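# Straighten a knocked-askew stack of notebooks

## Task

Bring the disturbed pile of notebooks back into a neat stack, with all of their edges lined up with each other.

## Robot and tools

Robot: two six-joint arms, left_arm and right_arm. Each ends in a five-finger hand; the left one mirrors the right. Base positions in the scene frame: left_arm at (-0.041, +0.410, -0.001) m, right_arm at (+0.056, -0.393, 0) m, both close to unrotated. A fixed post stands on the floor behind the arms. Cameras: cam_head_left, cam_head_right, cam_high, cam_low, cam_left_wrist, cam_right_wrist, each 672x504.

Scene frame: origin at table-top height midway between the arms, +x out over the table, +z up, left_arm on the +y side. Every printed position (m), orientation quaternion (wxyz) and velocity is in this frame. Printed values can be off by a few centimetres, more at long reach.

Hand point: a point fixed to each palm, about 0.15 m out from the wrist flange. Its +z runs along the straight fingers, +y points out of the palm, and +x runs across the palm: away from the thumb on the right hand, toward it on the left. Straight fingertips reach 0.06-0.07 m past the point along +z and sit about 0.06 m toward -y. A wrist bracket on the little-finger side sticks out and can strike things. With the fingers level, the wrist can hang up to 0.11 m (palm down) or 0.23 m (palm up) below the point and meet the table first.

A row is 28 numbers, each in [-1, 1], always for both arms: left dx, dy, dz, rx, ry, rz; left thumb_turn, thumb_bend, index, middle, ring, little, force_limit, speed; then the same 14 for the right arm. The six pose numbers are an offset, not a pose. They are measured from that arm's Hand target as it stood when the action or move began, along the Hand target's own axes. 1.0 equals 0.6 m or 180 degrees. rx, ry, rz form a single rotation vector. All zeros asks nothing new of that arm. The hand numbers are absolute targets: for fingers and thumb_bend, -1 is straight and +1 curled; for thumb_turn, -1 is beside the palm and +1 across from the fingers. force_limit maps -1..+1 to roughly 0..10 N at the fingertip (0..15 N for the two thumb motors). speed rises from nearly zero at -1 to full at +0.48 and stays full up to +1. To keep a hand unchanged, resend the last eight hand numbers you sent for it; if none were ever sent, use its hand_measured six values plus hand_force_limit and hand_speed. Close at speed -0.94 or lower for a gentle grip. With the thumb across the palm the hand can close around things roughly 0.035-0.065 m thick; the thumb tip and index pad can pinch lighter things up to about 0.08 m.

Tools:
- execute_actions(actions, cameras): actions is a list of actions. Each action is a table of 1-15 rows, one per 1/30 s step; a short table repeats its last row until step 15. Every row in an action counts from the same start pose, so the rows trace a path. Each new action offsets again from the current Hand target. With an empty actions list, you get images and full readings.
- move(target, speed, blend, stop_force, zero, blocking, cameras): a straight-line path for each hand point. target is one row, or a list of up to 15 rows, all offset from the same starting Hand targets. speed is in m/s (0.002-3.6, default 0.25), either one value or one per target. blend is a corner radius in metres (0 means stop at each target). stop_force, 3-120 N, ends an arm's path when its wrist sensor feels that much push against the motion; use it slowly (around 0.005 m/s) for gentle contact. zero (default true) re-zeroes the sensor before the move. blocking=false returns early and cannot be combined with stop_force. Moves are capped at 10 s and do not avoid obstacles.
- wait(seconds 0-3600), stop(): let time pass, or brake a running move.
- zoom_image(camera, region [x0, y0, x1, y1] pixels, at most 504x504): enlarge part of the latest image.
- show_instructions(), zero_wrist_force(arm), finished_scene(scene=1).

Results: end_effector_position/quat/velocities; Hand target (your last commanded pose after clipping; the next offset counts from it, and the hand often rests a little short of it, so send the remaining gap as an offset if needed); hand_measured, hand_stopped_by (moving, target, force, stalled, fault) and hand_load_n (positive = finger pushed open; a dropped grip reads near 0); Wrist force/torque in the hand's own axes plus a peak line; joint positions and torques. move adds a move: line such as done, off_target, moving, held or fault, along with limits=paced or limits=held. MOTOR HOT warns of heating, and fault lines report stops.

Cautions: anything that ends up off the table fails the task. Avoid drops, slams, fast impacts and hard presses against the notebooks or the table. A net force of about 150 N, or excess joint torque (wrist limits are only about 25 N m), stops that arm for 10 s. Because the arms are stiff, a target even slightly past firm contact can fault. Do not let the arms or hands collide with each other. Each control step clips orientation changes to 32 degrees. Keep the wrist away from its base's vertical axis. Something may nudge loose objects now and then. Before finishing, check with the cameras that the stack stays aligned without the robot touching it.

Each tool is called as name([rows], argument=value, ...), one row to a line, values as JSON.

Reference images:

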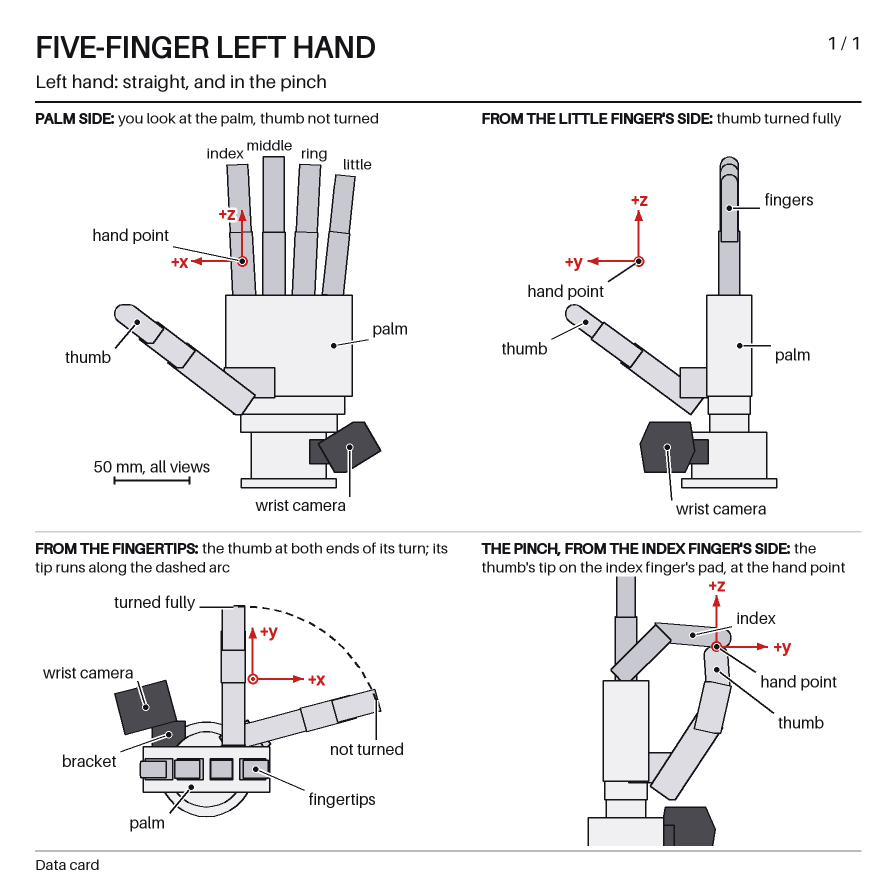

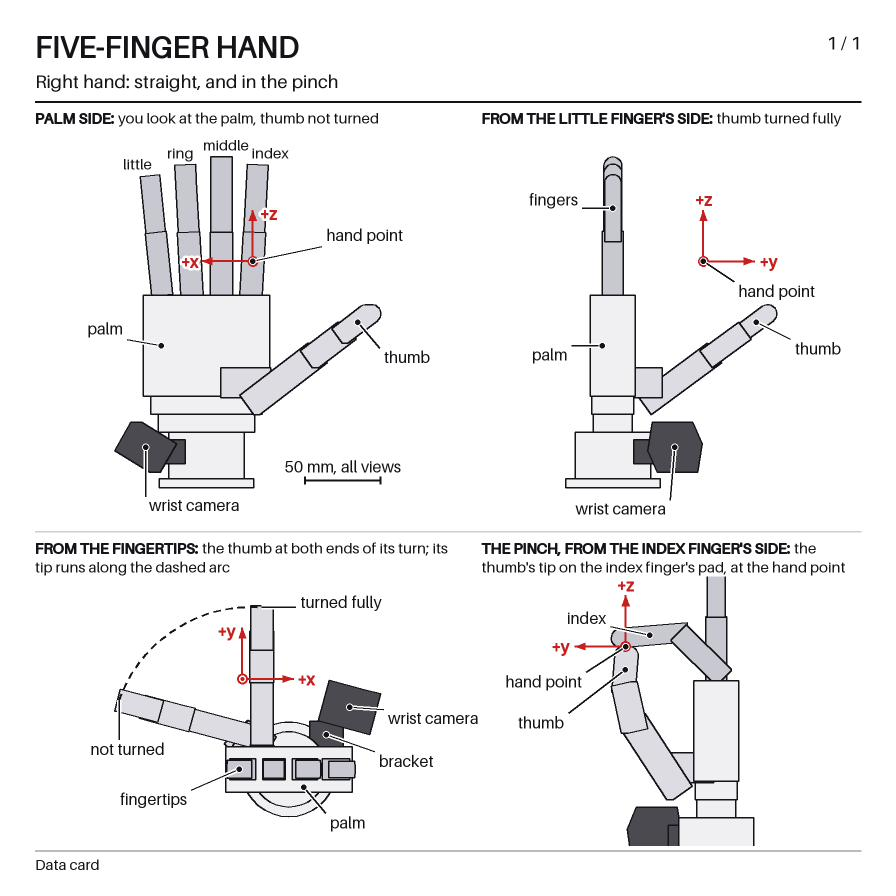

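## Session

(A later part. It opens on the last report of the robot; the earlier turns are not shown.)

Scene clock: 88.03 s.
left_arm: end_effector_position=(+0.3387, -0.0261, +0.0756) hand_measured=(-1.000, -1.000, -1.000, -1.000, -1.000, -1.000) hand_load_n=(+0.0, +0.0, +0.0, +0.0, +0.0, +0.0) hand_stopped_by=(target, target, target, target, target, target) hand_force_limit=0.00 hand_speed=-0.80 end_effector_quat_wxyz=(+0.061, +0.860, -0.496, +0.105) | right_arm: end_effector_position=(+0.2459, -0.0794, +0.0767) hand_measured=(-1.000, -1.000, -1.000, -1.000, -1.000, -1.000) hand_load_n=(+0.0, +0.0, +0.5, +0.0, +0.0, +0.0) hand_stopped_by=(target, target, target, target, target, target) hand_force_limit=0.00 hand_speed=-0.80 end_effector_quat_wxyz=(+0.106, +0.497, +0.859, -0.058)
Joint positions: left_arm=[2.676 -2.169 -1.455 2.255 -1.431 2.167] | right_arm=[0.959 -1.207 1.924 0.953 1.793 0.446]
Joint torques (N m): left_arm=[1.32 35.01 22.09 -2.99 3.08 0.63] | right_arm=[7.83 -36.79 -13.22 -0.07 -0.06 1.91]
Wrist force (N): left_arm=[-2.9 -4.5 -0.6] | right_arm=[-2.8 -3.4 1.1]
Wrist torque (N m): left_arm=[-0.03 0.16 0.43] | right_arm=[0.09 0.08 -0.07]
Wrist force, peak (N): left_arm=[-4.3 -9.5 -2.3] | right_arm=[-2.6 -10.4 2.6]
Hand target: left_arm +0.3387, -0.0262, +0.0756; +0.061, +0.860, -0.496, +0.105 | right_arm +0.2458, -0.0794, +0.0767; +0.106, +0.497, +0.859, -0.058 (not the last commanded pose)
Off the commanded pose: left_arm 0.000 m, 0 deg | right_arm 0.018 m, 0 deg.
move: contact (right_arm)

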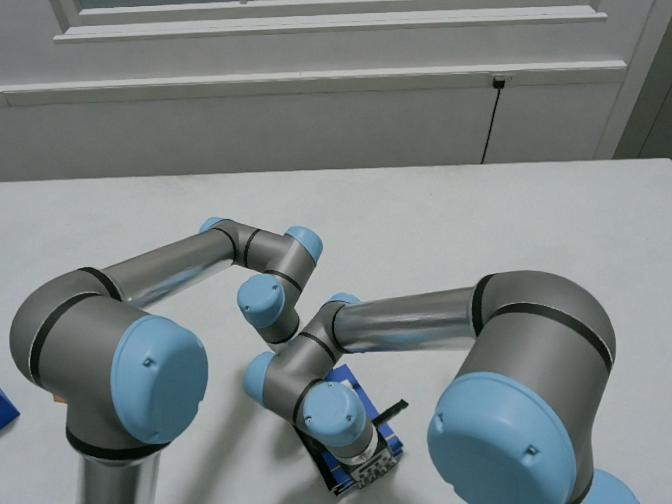

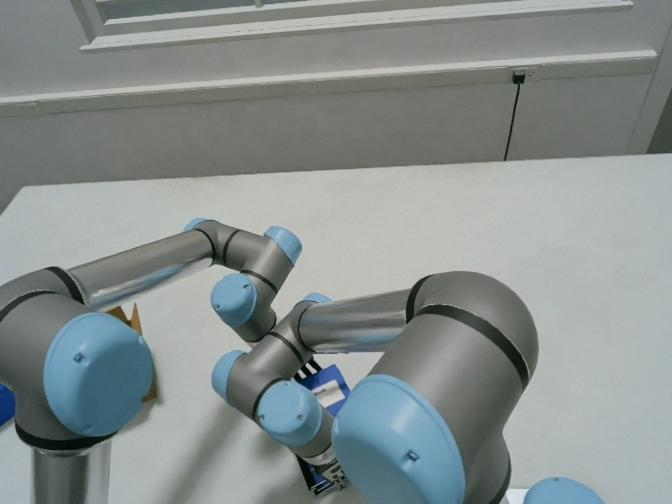

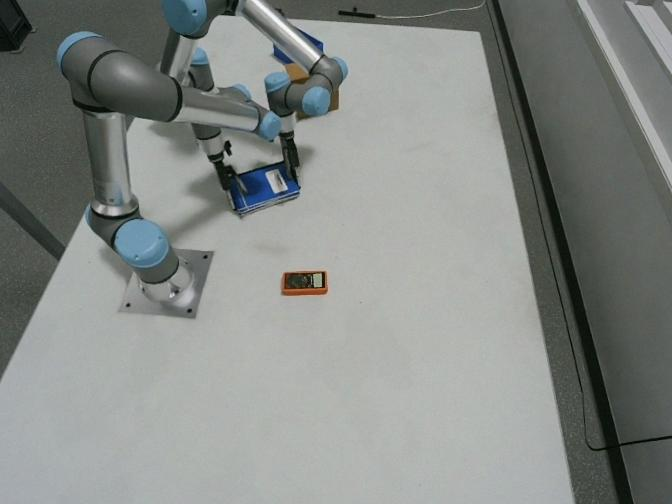

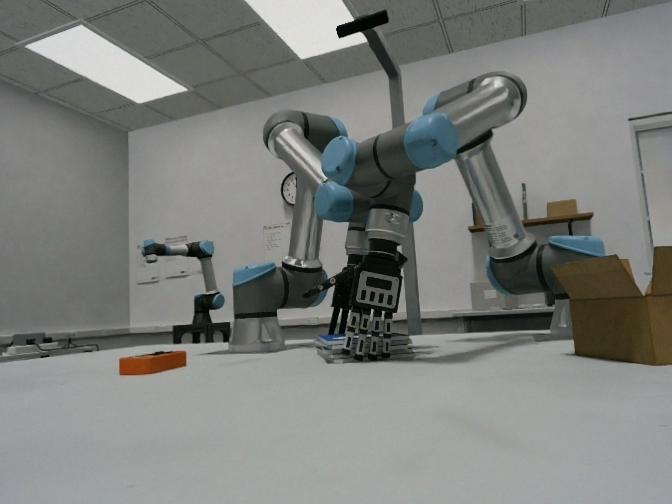

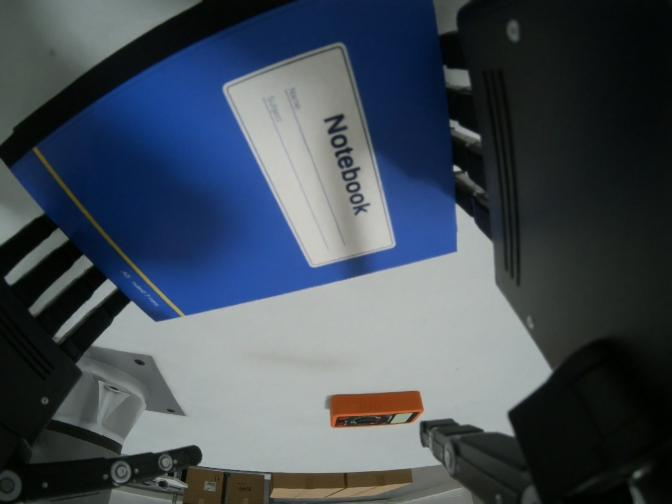

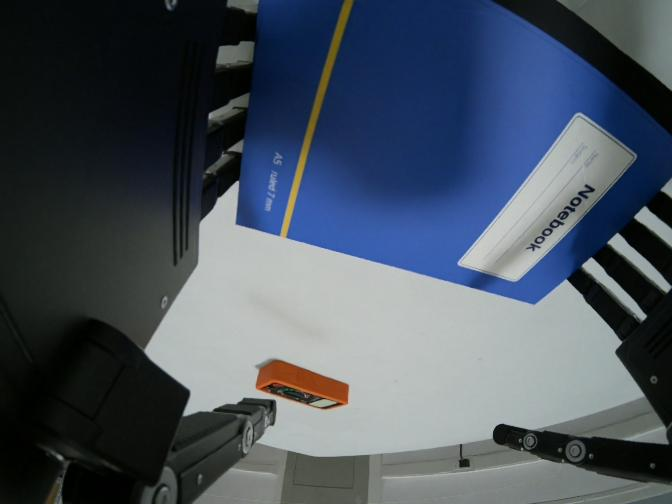

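move([
  [0,-0.01,0,0,0,0,-1,-1,-1,-1,-1,-1,0,-0.8,0,-0.01,0,0,0,0,-1,-1,-1,-1,-1,-1,0,-0.8],
  [0,-0.05,0,0,0,0,-1,-1,-1,-1,-1,-1,0,-0.8,0,-0.05,0,0,0,0,-1,-1,-1,-1,-1,-1,0,-0.8],
], speed=[0.03,0.1], blend=0.003, cameras=["all"])

zoom_image(camera="cam_high", region=[200, 140, 310, 230])

zoom_image(camera="cam_low", region=[290, 310, 440, 380])

Scene clock: 89.13 s.
left_arm: end_effector_position=(+0.3647, -0.0112, +0.0756) hand_measured=(-1.000, -1.000, -1.000, -1.000, -1.000, -1.000) hand_load_n=(+0.0, +0.0, +0.0, +0.0, +0.0, +0.0) hand_stopped_by=(target, target, target, target, target, target) hand_force_limit=0.00 hand_speed=-0.80 end_effector_quat_wxyz=(+0.061, +0.860, -0.496, +0.105) | right_arm: end_effector_position=(+0.2199, -0.0943, +0.0766) hand_measured=(-1.000, -1.000, -1.000, -1.000, -1.000, -1.000) hand_load_n=(+0.0, +0.0, +0.0, +0.0, +0.0, +0.0) hand_stopped_by=(target, target, target, target, target, target) hand_force_limit=0.00 hand_speed=-0.80 end_effector_quat_wxyz=(+0.106, +0.497, +0.859, -0.058)
Joint positions: left_arm=[2.725 -2.194 -1.415 2.232 -1.421 2.216] | right_arm=[0.998 -1.246 1.986 0.939 1.789 0.485]
Joint torques (N m): left_arm=[-4.14 49.88 8.18 -1.13 -1.96 0.25] | right_arm=[0.84 -28.05 -10.4 4.34 2.08 -1.17]
Wrist force (N): left_arm=[-1.5 0.1 -0.7] | right_arm=[-1.2 0.3 -0.3]
Wrist torque (N m): left_arm=[0.00 0.19 0.24] | right_arm=[0.14 0.09 -0.02]
Wrist force, peak (N): left_arm=[-2.9 -4.7 -1.3] | right_arm=[-2.8 -3.4 1.0]
Hand target: left_arm +0.3646, -0.0111, +0.0756; +0.061, +0.860, -0.496, +0.105 | right_arm +0.2199, -0.0944, +0.0766; +0.106, +0.497, +0.859, -0.058
Off the commanded pose: left_arm 0.000 m, 0 deg | right_arm 0.000 m, 0 deg.
move: done

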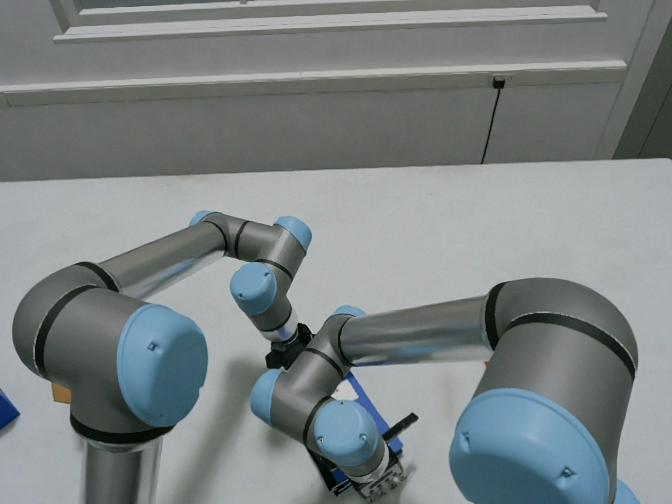

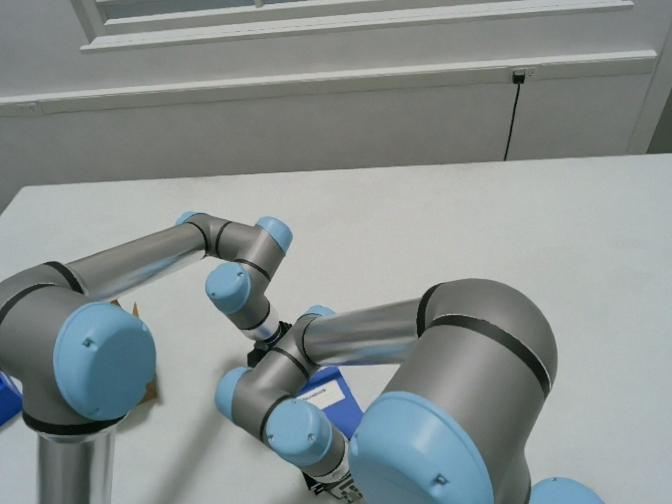

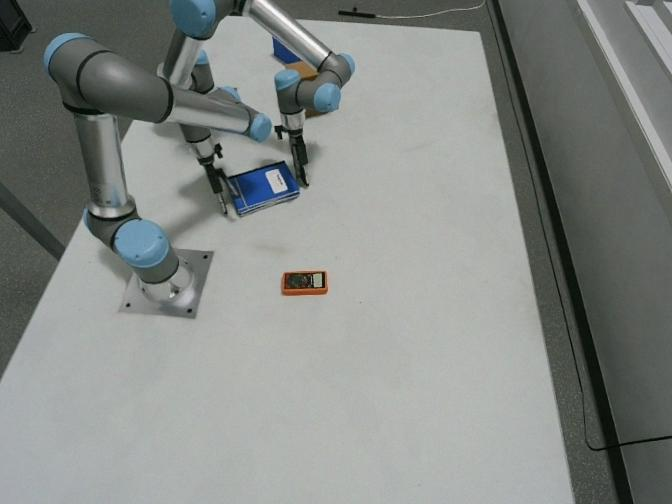

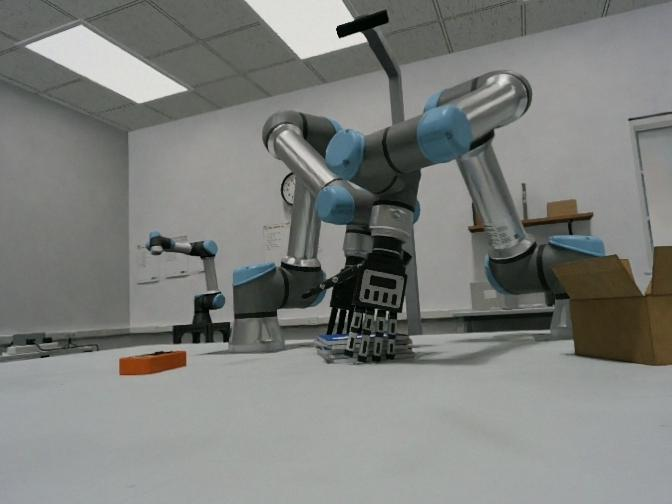

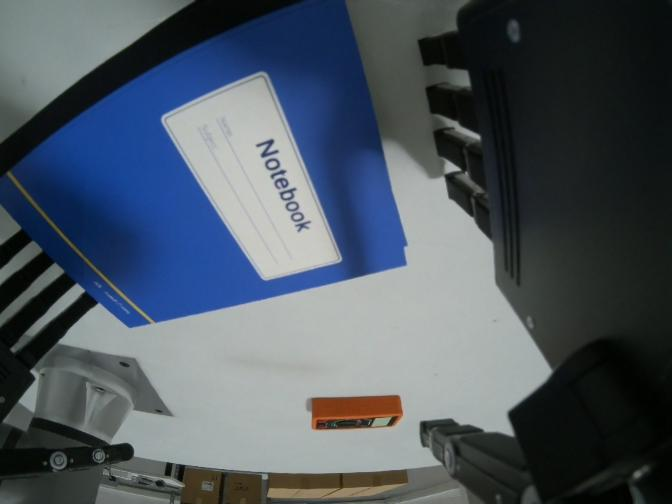

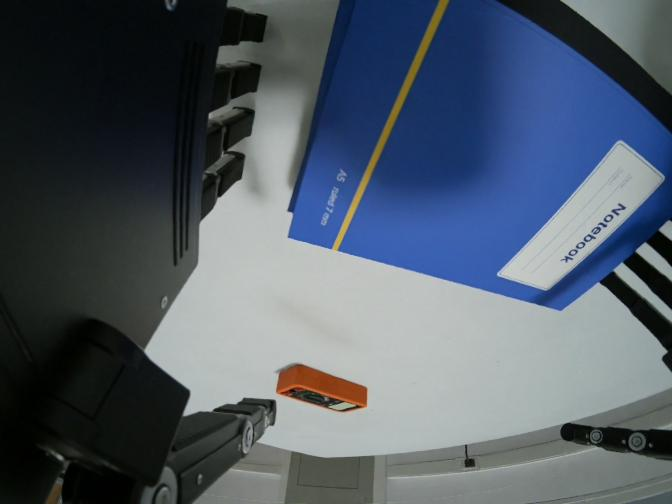

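Scaled by 4.582 from the camera's image (finer frame: 960x720).

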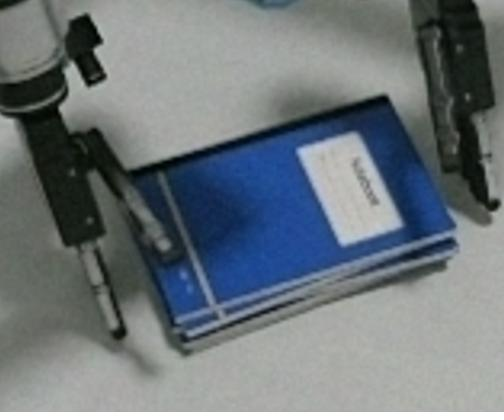

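Scaled by 3.360 from the camera's image (finer frame: 960x720).

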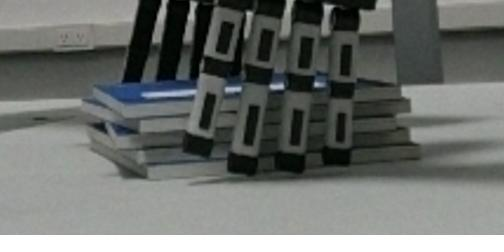

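move([
  [0.0323,0,-0.1293,0,0,0,-1,-1,-1,-1,-1,-1,0,-0.8,-0.0323,0,-0.1293,0,0,0,-1,-1,-1,-1,-1,-1,0,-0.8],
  [0.0323,0,-0.1293,0,0,0,-1,-1,-1,-1,-1,-1,0,-0.8,-0.5028,-0.069,-0.1117,0,0,0,-1,-1,-1,-1,-1,-1,0,-0.8],
  [-0.1403,0.092,-0.1732,0.121,0,-0.485,-1,-1,-1,-1,-1,-1,0,-0.8,-0.5028,-0.069,-0.1117,0,0,0,-1,-1,-1,-1,-1,-1,0,-0.8],
], speed=[0.2,0.3,0.4], blend=0.01, cameras=["all"])

zoom_image(camera="cam_high", region=[210, 140, 320, 230])

zoom_image(camera="cam_head_left", region=[260, 340, 430, 504])

zoom_image(camera="cam_low", region=[290, 310, 440, 380])

Scene clock: 93.57 s.
left_arm: end_effector_position=(+0.2635, +0.0537, +0.1561) hand_measured=(-1.000, -1.000, -1.000, -1.000, -1.000, -1.000) hand_load_n=(+0.0, +0.0, +0.0, +0.0, +0.0, +0.0) hand_stopped_by=(target, target, target, target, target, target) hand_force_limit=0.00 hand_speed=-0.80 end_effector_quat_wxyz=(-0.031, +0.959, +0.257, +0.118) end_effector_velocity=(+0.000, +0.001, +0.000) end_effector_angular_velocity=(+0.000, +0.002, +0.006) | right_arm: end_effector_position=(+0.3217, -0.3550, +0.2141) hand_measured=(-1.000, -1.000, -1.000, -1.000, -1.000, -1.000) hand_load_n=(+0.0, -0.5, +0.0, +0.0, +0.0, +0.0) hand_stopped_by=(target, target, target, target, target, target) hand_force_limit=0.00 hand_speed=-0.80 end_effector_quat_wxyz=(+0.106, +0.497, +0.859, -0.058)
Joint positions: left_arm=[2.393 -1.865 -1.722 2.096 -1.802 0.338] | right_arm=[-0.316 -1.935 2.171 1.148 1.728 -0.855]
Joint velocities: left_arm=[0 0 -0.001 -0.001 0.001 -0.006] | right_arm=[within noise]
Joint torques (N m): left_arm=[11.04 38.59 6.69 -2.02 2.09 -1.45] | right_arm=[-6.69 4.46 -27.25 0.15 -2.13 -1.96]
Wrist force (N): left_arm=[-2.0 0.2 -0.5] | right_arm=[-1.5 0.5 -0.2]
Wrist torque (N m): left_arm=[0.01 0.26 0.12] | right_arm=[0.21 0.20 -0.10]
Wrist force, peak (N): left_arm=[-2.8 0.2 -0.4] | right_arm=[-3.5 0.3 -0.2]
Hand target: left_arm +0.2635, +0.0538, +0.1561; -0.032, +0.959, +0.257, +0.118 | right_arm +0.3217, -0.3550, +0.2141; +0.106, +0.497, +0.859, -0.058
Off the commanded pose: left_arm 0.000 m, 0 deg | right_arm 0.000 m, 0 deg.
move: done

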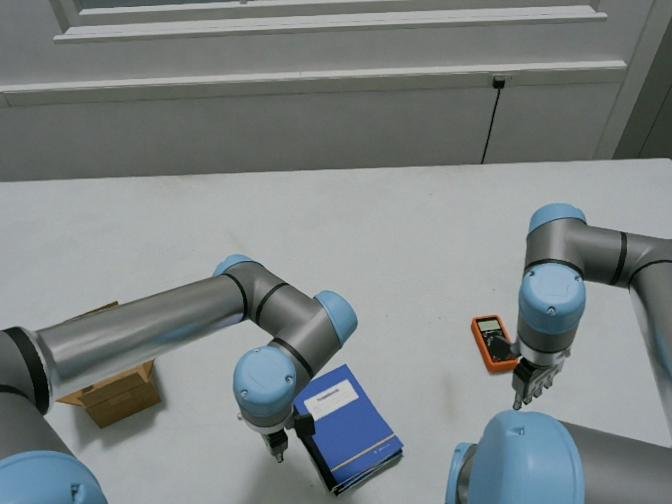

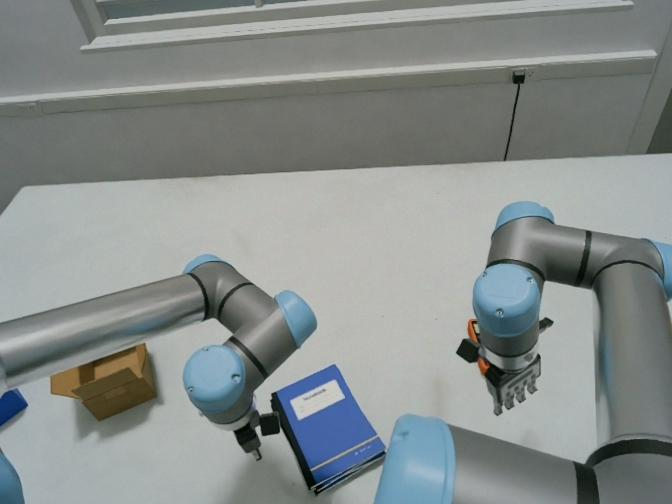

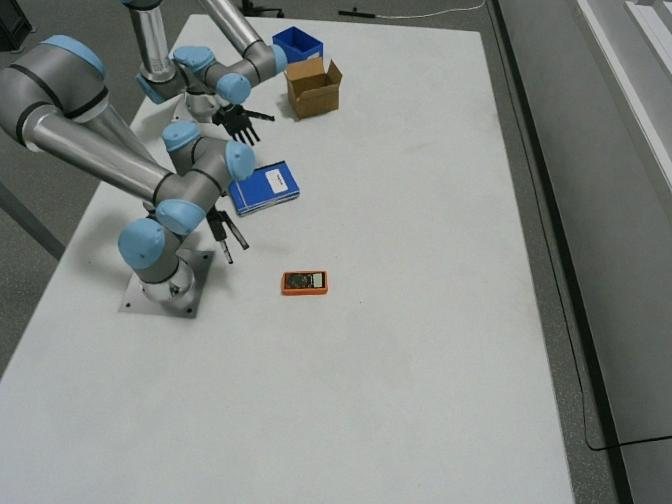

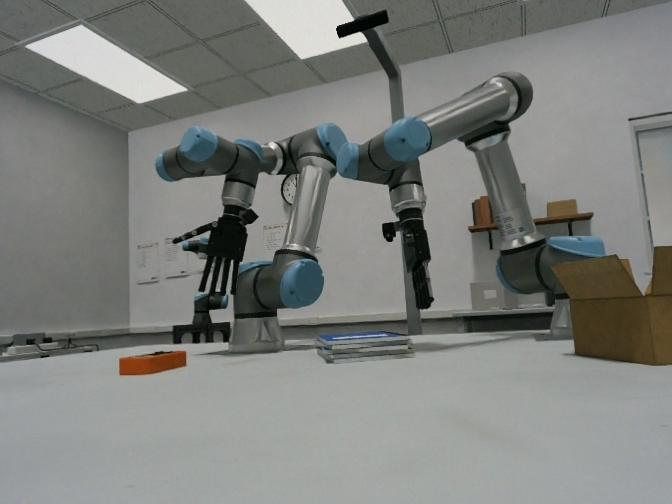

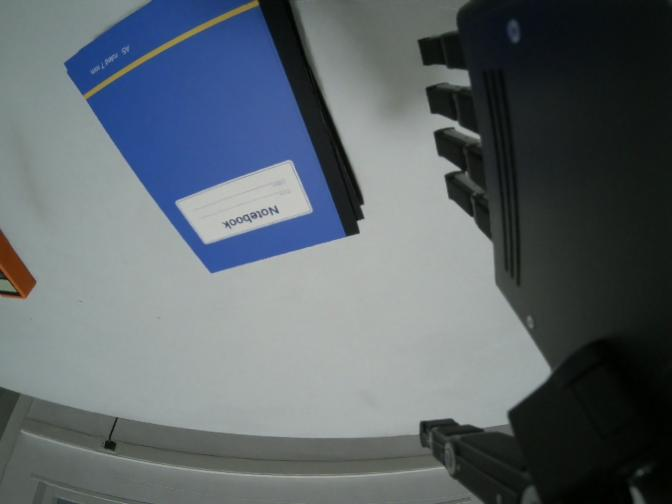

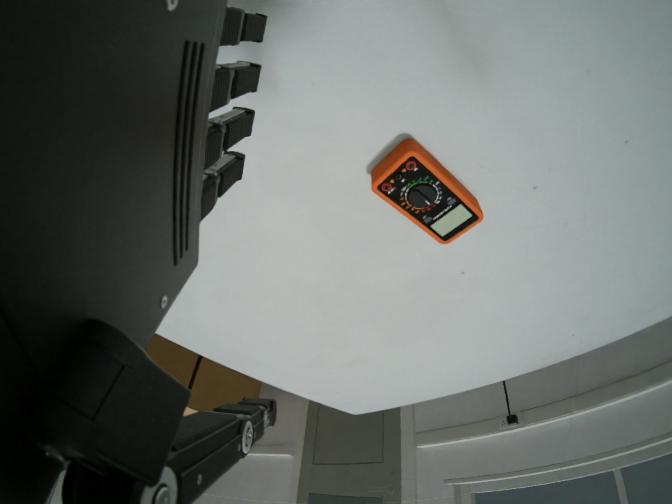

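Scaled by 4.582 from the camera's image (finer frame: 960x720).

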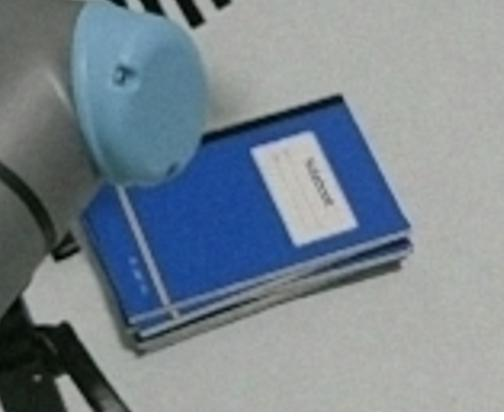

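Scaled by 2.965 from the camera's image (finer frame: 960x720).

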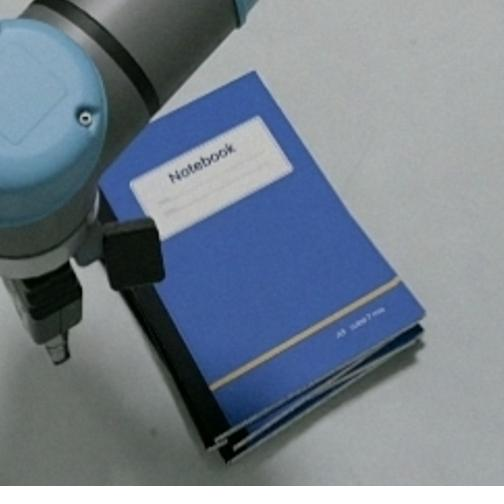

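Scaled by 3.360 from the camera's image (finer frame: 960x720).

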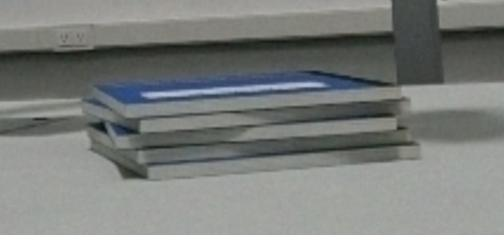

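move(target=[0,0,0,0,0,0,-1,-1,-1,-1,-1,-1,0,-0.8,0.3617,0.2565,0.0095,-0.121,0,-0.485,-1,-1,-1,-1,-1,-1,0,-0.8], speed=0.4)

Scene clock: 97.40 s.
left_arm: end_effector_position=(+0.2635, +0.0538, +0.1561) hand_measured=(-1.000, -1.000, -1.000, -1.000, -1.000, -1.000) hand_load_n=(+0.0, +0.0, +0.0, +0.0, +0.0, +0.0) hand_stopped_by=(target, target, target, target, target, target) hand_force_limit=0.00 hand_speed=-0.80 end_effector_quat_wxyz=(-0.032, +0.959, +0.257, +0.118) | right_arm: end_effector_position=(+0.3506, -0.0967, +0.1571) hand_measured=(-1.000, -1.000, -1.000, -1.000, -1.000, -1.000) hand_load_n=(+0.0, +0.0, +0.0, +0.0, +0.0, +0.0) hand_stopped_by=(target, target, target, target, target, target) hand_force_limit=0.00 hand_speed=-0.80 end_effector_quat_wxyz=(+0.120, -0.256, +0.959, +0.033)
Joint positions: left_arm=[2.393 -1.865 -1.722 2.096 -1.802 0.338] | right_arm=[0.245 -1.502 1.953 0.88 1.501 -1.842]
Joint torques (N m): left_arm=[12.63 38.99 6.2 -2.06 2.32 0.07] | right_arm=[2.97 -12.96 -22.29 3.72 2.39 -1.4]
Wrist force (N): left_arm=[-2.1 0.3 -0.4] | right_arm=[-0.9 -0.1 -0.2]
Wrist torque (N m): left_arm=[0.02 0.27 0.13] | right_arm=[0.03 0.09 -0.13]
Wrist force, peak (N): left_arm=[-2.5 0.3 -0.4] | right_arm=[-1.9 0.6 0.3]
Hand target: left_arm +0.2635, +0.0538, +0.1561; -0.032, +0.959, +0.257, +0.118 | right_arm +0.3506, -0.0967, +0.1571; +0.120, -0.257, +0.958, +0.033
Off the commanded pose: left_arm 0.000 m, 0 deg | right_arm 0.000 m, 0 deg.
move: done

move([
  [0,0,0,0,0,0,-1,-1,-1,-1,-1,-1,0,-0.8,0.0327,0,0.131,0,0,0,-1,-1,-1,-1,-1,-1,0,-0.8],
  [0,0,0,0,0,0,-1,-1,-1,-1,-1,-1,0,-0.8,0.0327,0.08,0.131,0,0,0,-1,-1,-1,-1,-1,-1,0,-0.8],
], speed=[0.12,0.08])

move(target=[0,0,0,0,0,0,-1,-1,-1,-1,-1,-1,0,-0.8,0,0.08,0,0,0,0,-1,-1,-1,-1,-1,-1,0,-0.8], speed=0.02, stop_force=3, cameras=["all"])

zoom_image(camera="cam_low", region=[290, 310, 440, 380])

Scene clock: 99.60 s.
left_arm: end_effector_position=(+0.2635, +0.0538, +0.1561) hand_measured=(-1.000, -1.000, -1.000, -1.000, -1.000, -1.000) hand_load_n=(+0.0, +0.0, +0.0, +0.0, +0.0, +0.0) hand_stopped_by=(target, target, target, target, target, target) hand_force_limit=0.00 hand_speed=-0.80 end_effector_quat_wxyz=(-0.032, +0.959, +0.257, +0.118) | right_arm: end_effector_position=(+0.3270, -0.0549, +0.0761) hand_measured=(-1.000, -1.000, -1.000, -1.000, -1.000, -1.000) hand_load_n=(+0.0, +0.0, +0.0, +0.0, +0.0, +0.0) hand_stopped_by=(target, target, target, target, target, target) hand_force_limit=0.00 hand_speed=-0.80 end_effector_quat_wxyz=(+0.120, -0.257, +0.958, +0.033)
Joint positions: left_arm=[2.393 -1.865 -1.722 2.096 -1.802 0.338] | right_arm=[0.407 -1.365 2.033 0.654 1.541 -1.685]
Joint torques (N m): left_arm=[12.44 37.59 4.39 -1.43 2.17 0.16] | right_arm=[5.9 -30.67 -9.23 1.98 -2.69 1.05]
Wrist force (N): left_arm=[-2.2 0.2 -0.3] | right_arm=[-1.3 -0.2 -0.4]
Wrist torque (N m): left_arm=[0.00 0.29 0.13] | right_arm=[0.05 0.18 0.01]
Wrist force, peak (N): left_arm=[-2.6 0.3 -0.6] | right_arm=[-1.5 0.2 -1.6]
Hand target: left_arm +0.2635, +0.0538, +0.1561; -0.032, +0.959, +0.257, +0.118 | right_arm +0.3270, -0.0549, +0.0761; +0.120, -0.257, +0.958, +0.033
Off the commanded pose: left_arm 0.000 m, 0 deg | right_arm 0.000 m, 0 deg.
move: done

Scene clock: 102.83 s.
left_arm: end_effector_position=(+0.2635, +0.0538, +0.1561) hand_measured=(-1.000, -1.000, -1.000, -1.000, -1.000, -1.000) hand_load_n=(+0.0, -0.5, +0.0, +0.0, +0.0, +0.0) hand_stopped_by=(target, target, target, target, target, target) hand_force_limit=0.00 hand_speed=-0.80 end_effector_quat_wxyz=(-0.032, +0.959, +0.257, +0.118) | right_arm: end_effector_position=(+0.3030, -0.0133, +0.0762) hand_measured=(-1.000, -1.000, -1.000, -1.000, -1.000, -1.000) hand_load_n=(+0.0, +0.0, +0.0, +0.0, +0.0, +0.0) hand_stopped_by=(target, target, target, target, target, target) hand_force_limit=0.00 hand_speed=-0.80 end_effector_quat_wxyz=(+0.120, -0.257, +0.958, +0.033)
Joint positions: left_arm=[2.393 -1.865 -1.722 2.096 -1.802 0.338] | right_arm=[0.563 -1.326 1.983 0.665 1.579 -1.533]
Joint torques (N m): left_arm=[11.1 37.62 7.07 -1.37 2.32 0.21] | right_arm=[-6.91 -32.22 -8.96 0.22 -2.65 -2.05]
Wrist force (N): left_arm=[-2.5 0.1 -0.3] | right_arm=[-1.4 -0.5 -0.1]
Wrist torque (N m): left_arm=[-0.02 0.34 0.11] | right_arm=[0.05 0.13 -0.16]
Wrist force, peak (N): left_arm=[-2.5 0.1 -0.3] | right_arm=[-2.0 -2.8 -1.2]
Hand target: left_arm +0.2635, +0.0538, +0.1561; -0.032, +0.959, +0.257, +0.118 | right_arm +0.3030, -0.0133, +0.0762; +0.120, -0.257, +0.958, +0.033
Off the commanded pose: left_arm 0.000 m, 0 deg | right_arm 0.000 m, 0 deg.
move: done

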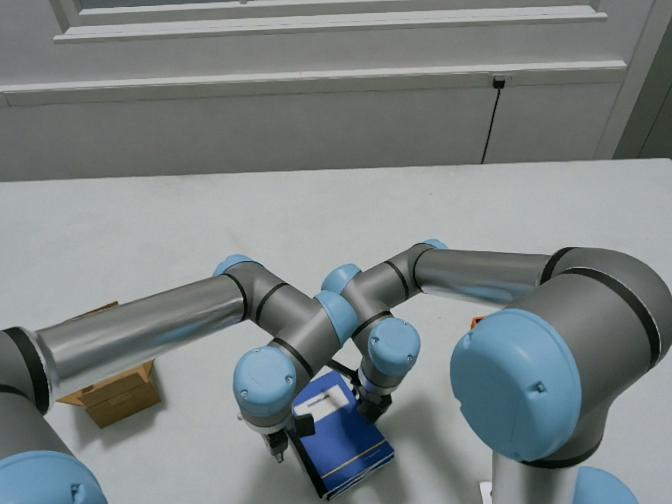

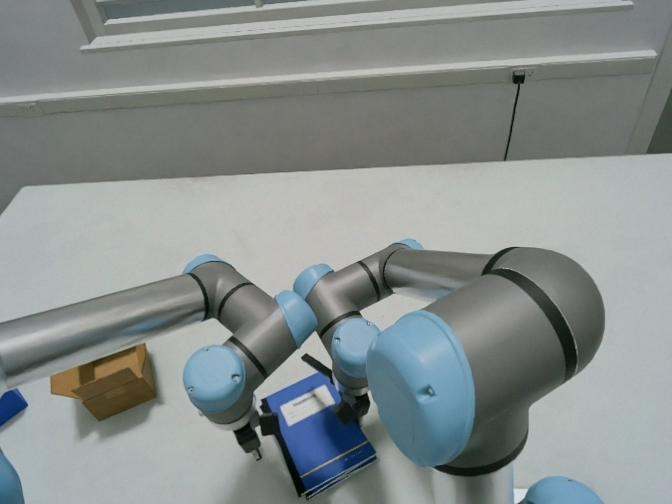

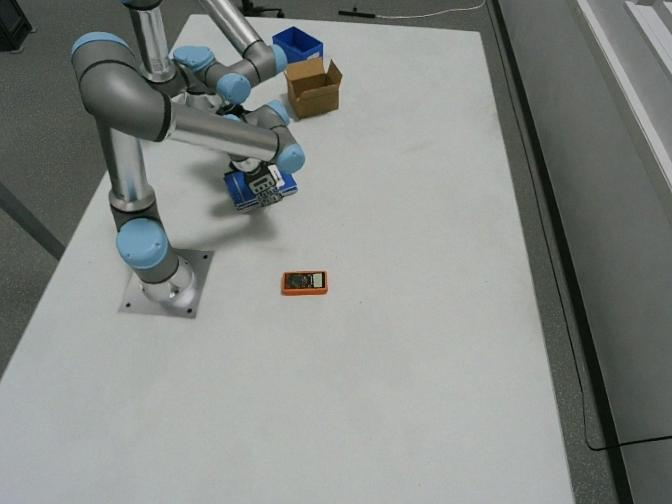

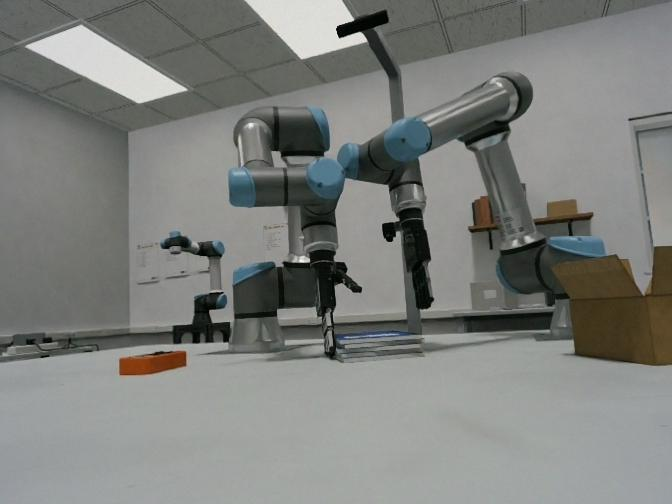

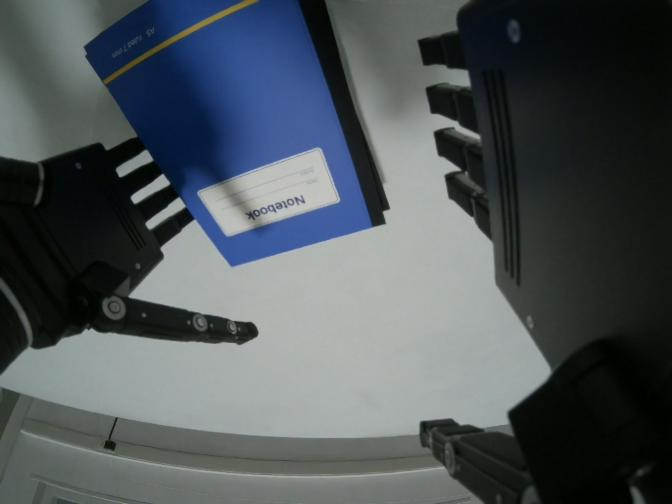

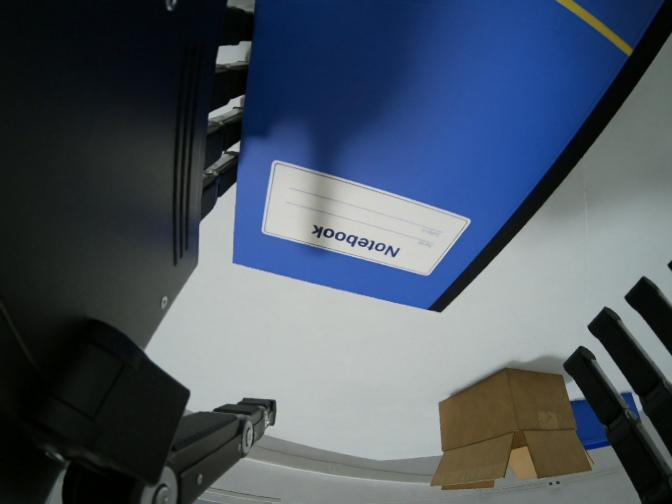

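Scaled by 3.360 from the camera's image (finer frame: 960x720).

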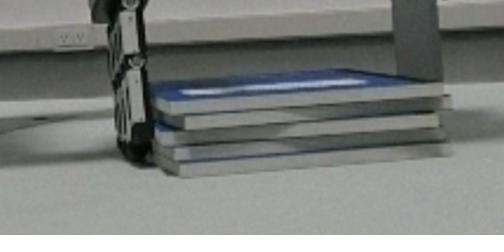

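move([
  [-0.0325,0,0.1303,0,0,0,-1,-1,-1,-1,-1,-1,0,-0.8,0,-0.09,0,0,0,0,-1,-1,-1,-1,-1,-1,0,-0.8],
  [-0.0325,0.045,0.1303,0,0,0,-1,-1,-1,-1,-1,-1,0,-0.8,0,-0.09,0,0,0,0,-1,-1,-1,-1,-1,-1,0,-0.8],
], speed=[0.12,0.08])

move(target=[0,0.038,0,0,0,0,-1,-1,-1,-1,-1,-1,0,-0.8,0,0,0,0,0,0,-1,-1,-1,-1,-1,-1,0,-0.8], speed=0.02, stop_force=3.5, cameras=["all"])

zoom_image(camera="cam_low", region=[290, 310, 440, 380])

Scene clock: 104.97 s.
left_arm: end_effector_position=(+0.2768, +0.0304, +0.0755) hand_measured=(-1.000, -1.000, -1.000, -1.000, -1.000, -1.000) hand_load_n=(+0.0, -0.5, +0.0, +0.0, +0.0, +0.0) hand_stopped_by=(target, target, target, target, target, target) hand_force_limit=0.00 hand_speed=-0.80 end_effector_quat_wxyz=(-0.032, +0.959, +0.257, +0.118) | right_arm: end_effector_position=(+0.3300, -0.0601, +0.0761) hand_measured=(-1.000, -1.000, -1.000, -1.000, -1.000, -1.000) hand_load_n=(+0.0, +0.0, +0.0, +0.0, +0.0, +0.0) hand_stopped_by=(target, target, target, target, target, target) hand_force_limit=0.00 hand_speed=-0.80 end_effector_quat_wxyz=(+0.120, -0.257, +0.958, +0.033)
Joint positions: left_arm=[2.372 -2.021 -1.734 2.26 -1.803 0.316] | right_arm=[0.387 -1.368 2.038 0.654 1.536 -1.704]
Joint torques (N m): left_arm=[12.58 32.65 14.9 -1.3 -1.99 0.97] | right_arm=[-5.48 -15.83 -22.22 3.73 2.57 -1.47]
Wrist force (N): left_arm=[-2.1 0.1 -0.5] | right_arm=[-1.3 -0.1 -0.6]
Wrist torque (N m): left_arm=[-0.01 0.26 0.18] | right_arm=[0.05 0.16 -0.11]
Wrist force, peak (N): left_arm=[-2.4 0.1 -0.6] | right_arm=[-1.7 0.6 -0.1]
Hand target: left_arm +0.2769, +0.0304, +0.0755; -0.032, +0.959, +0.257, +0.118 | right_arm +0.3300, -0.0601, +0.0761; +0.120, -0.257, +0.958, +0.033
Off the commanded pose: left_arm 0.000 m, 0 deg | right_arm 0.000 m, 0 deg.
move: done

Scene clock: 107.33 s.
left_arm: end_effector_position=(+0.2883, +0.0106, +0.0755) hand_measured=(-1.000, -1.000, -1.000, -1.000, -1.000, -1.000) hand_load_n=(+0.0, +0.0, +0.0, +0.0, +0.0, +0.0) hand_stopped_by=(target, target, target, target, target, target) hand_force_limit=0.00 hand_speed=-0.80 end_effector_quat_wxyz=(-0.032, +0.959, +0.257, +0.118) | right_arm: end_effector_position=(+0.3300, -0.0601, +0.0761) hand_measured=(-1.000, -1.000, -1.000, -1.000, -1.000, -1.000) hand_load_n=(+0.0, +0.0, -0.5, +0.5, +0.0, +0.0) hand_stopped_by=(target, target, target, target, target, target) hand_force_limit=0.00 hand_speed=-0.80 end_effector_quat_wxyz=(+0.120, -0.257, +0.958, +0.033)
Joint positions: left_arm=[2.356 -2.069 -1.66 2.229 -1.804 0.299] | right_arm=[0.387 -1.368 2.038 0.654 1.536 -1.704]
Joint torques (N m): left_arm=[12.92 45.35 3.49 -0.86 -1.96 0.64] | right_arm=[-5.16 -15.01 -23.12 3.81 2.18 -1.34]
Wrist force (N): left_arm=[-1.8 0.6 -0.3] | right_arm=[-1.4 -0.2 -0.5]
Wrist torque (N m): left_arm=[0.04 0.24 0.22] | right_arm=[0.03 0.17 -0.12]
Wrist force, peak (N): left_arm=[-1.5 -3.1 -1.8] | right_arm=[-1.6 0.0 -0.6]
Hand target: left_arm +0.2883, +0.0106, +0.0755; -0.032, +0.959, +0.257, +0.118 | right_arm +0.3300, -0.0601, +0.0761; +0.120, -0.257, +0.958, +0.033
Off the commanded pose: left_arm 0.000 m, 0 deg | right_arm 0.000 m, 0 deg.
move: done

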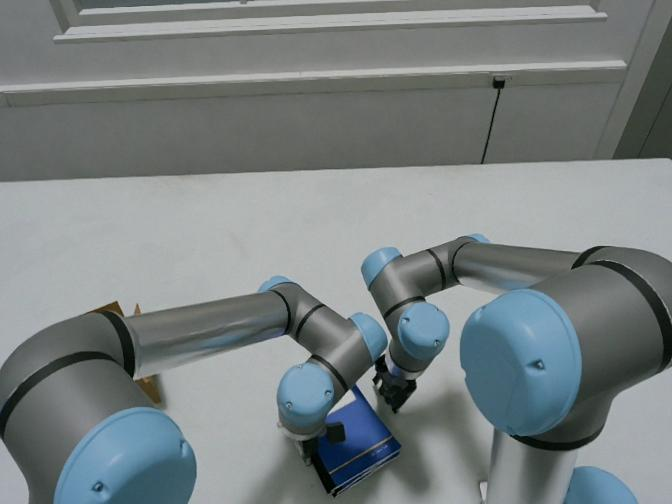

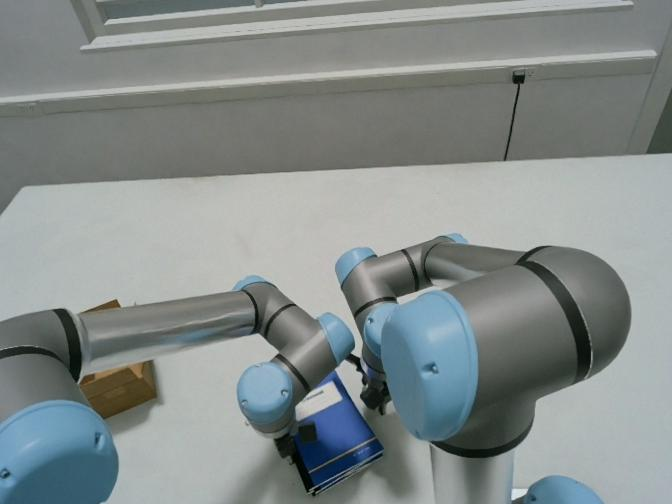

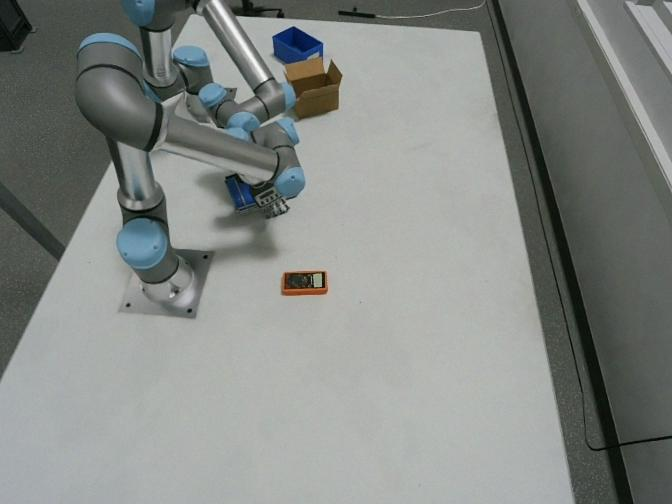

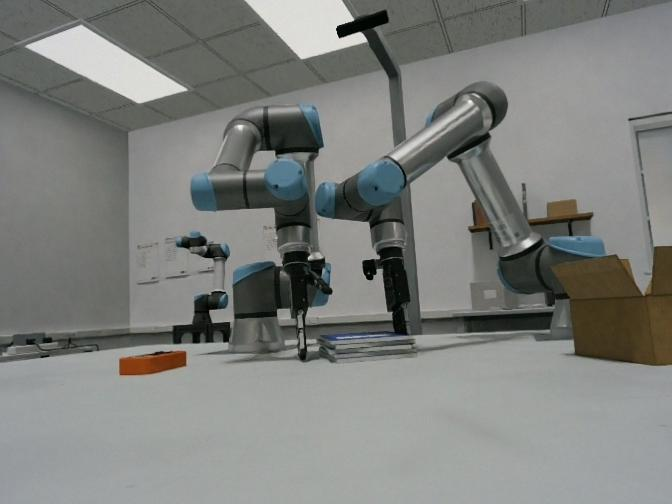

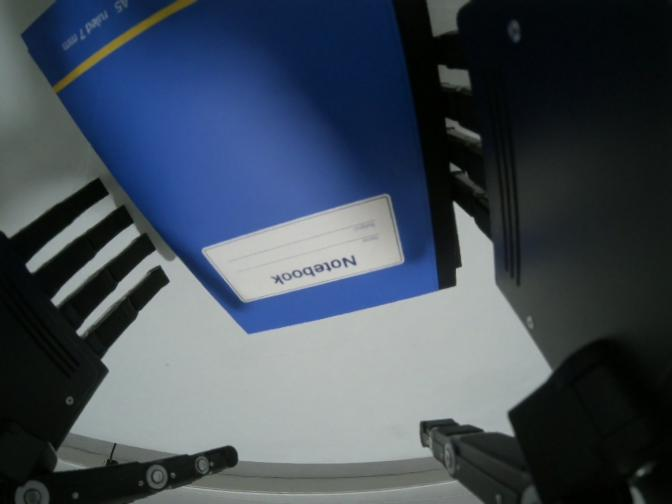

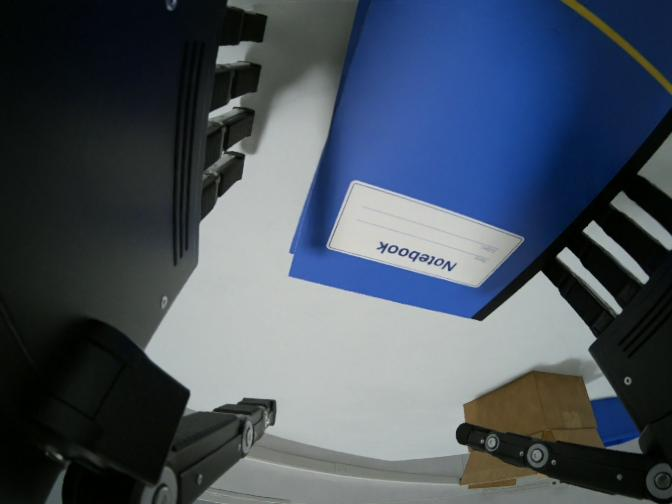

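Scaled by 3.360 from the camera's image (finer frame: 960x720).

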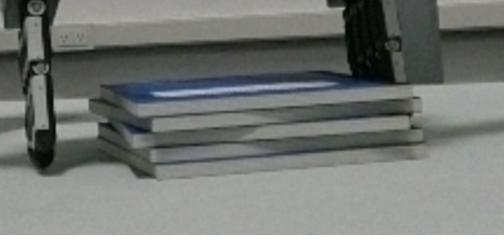

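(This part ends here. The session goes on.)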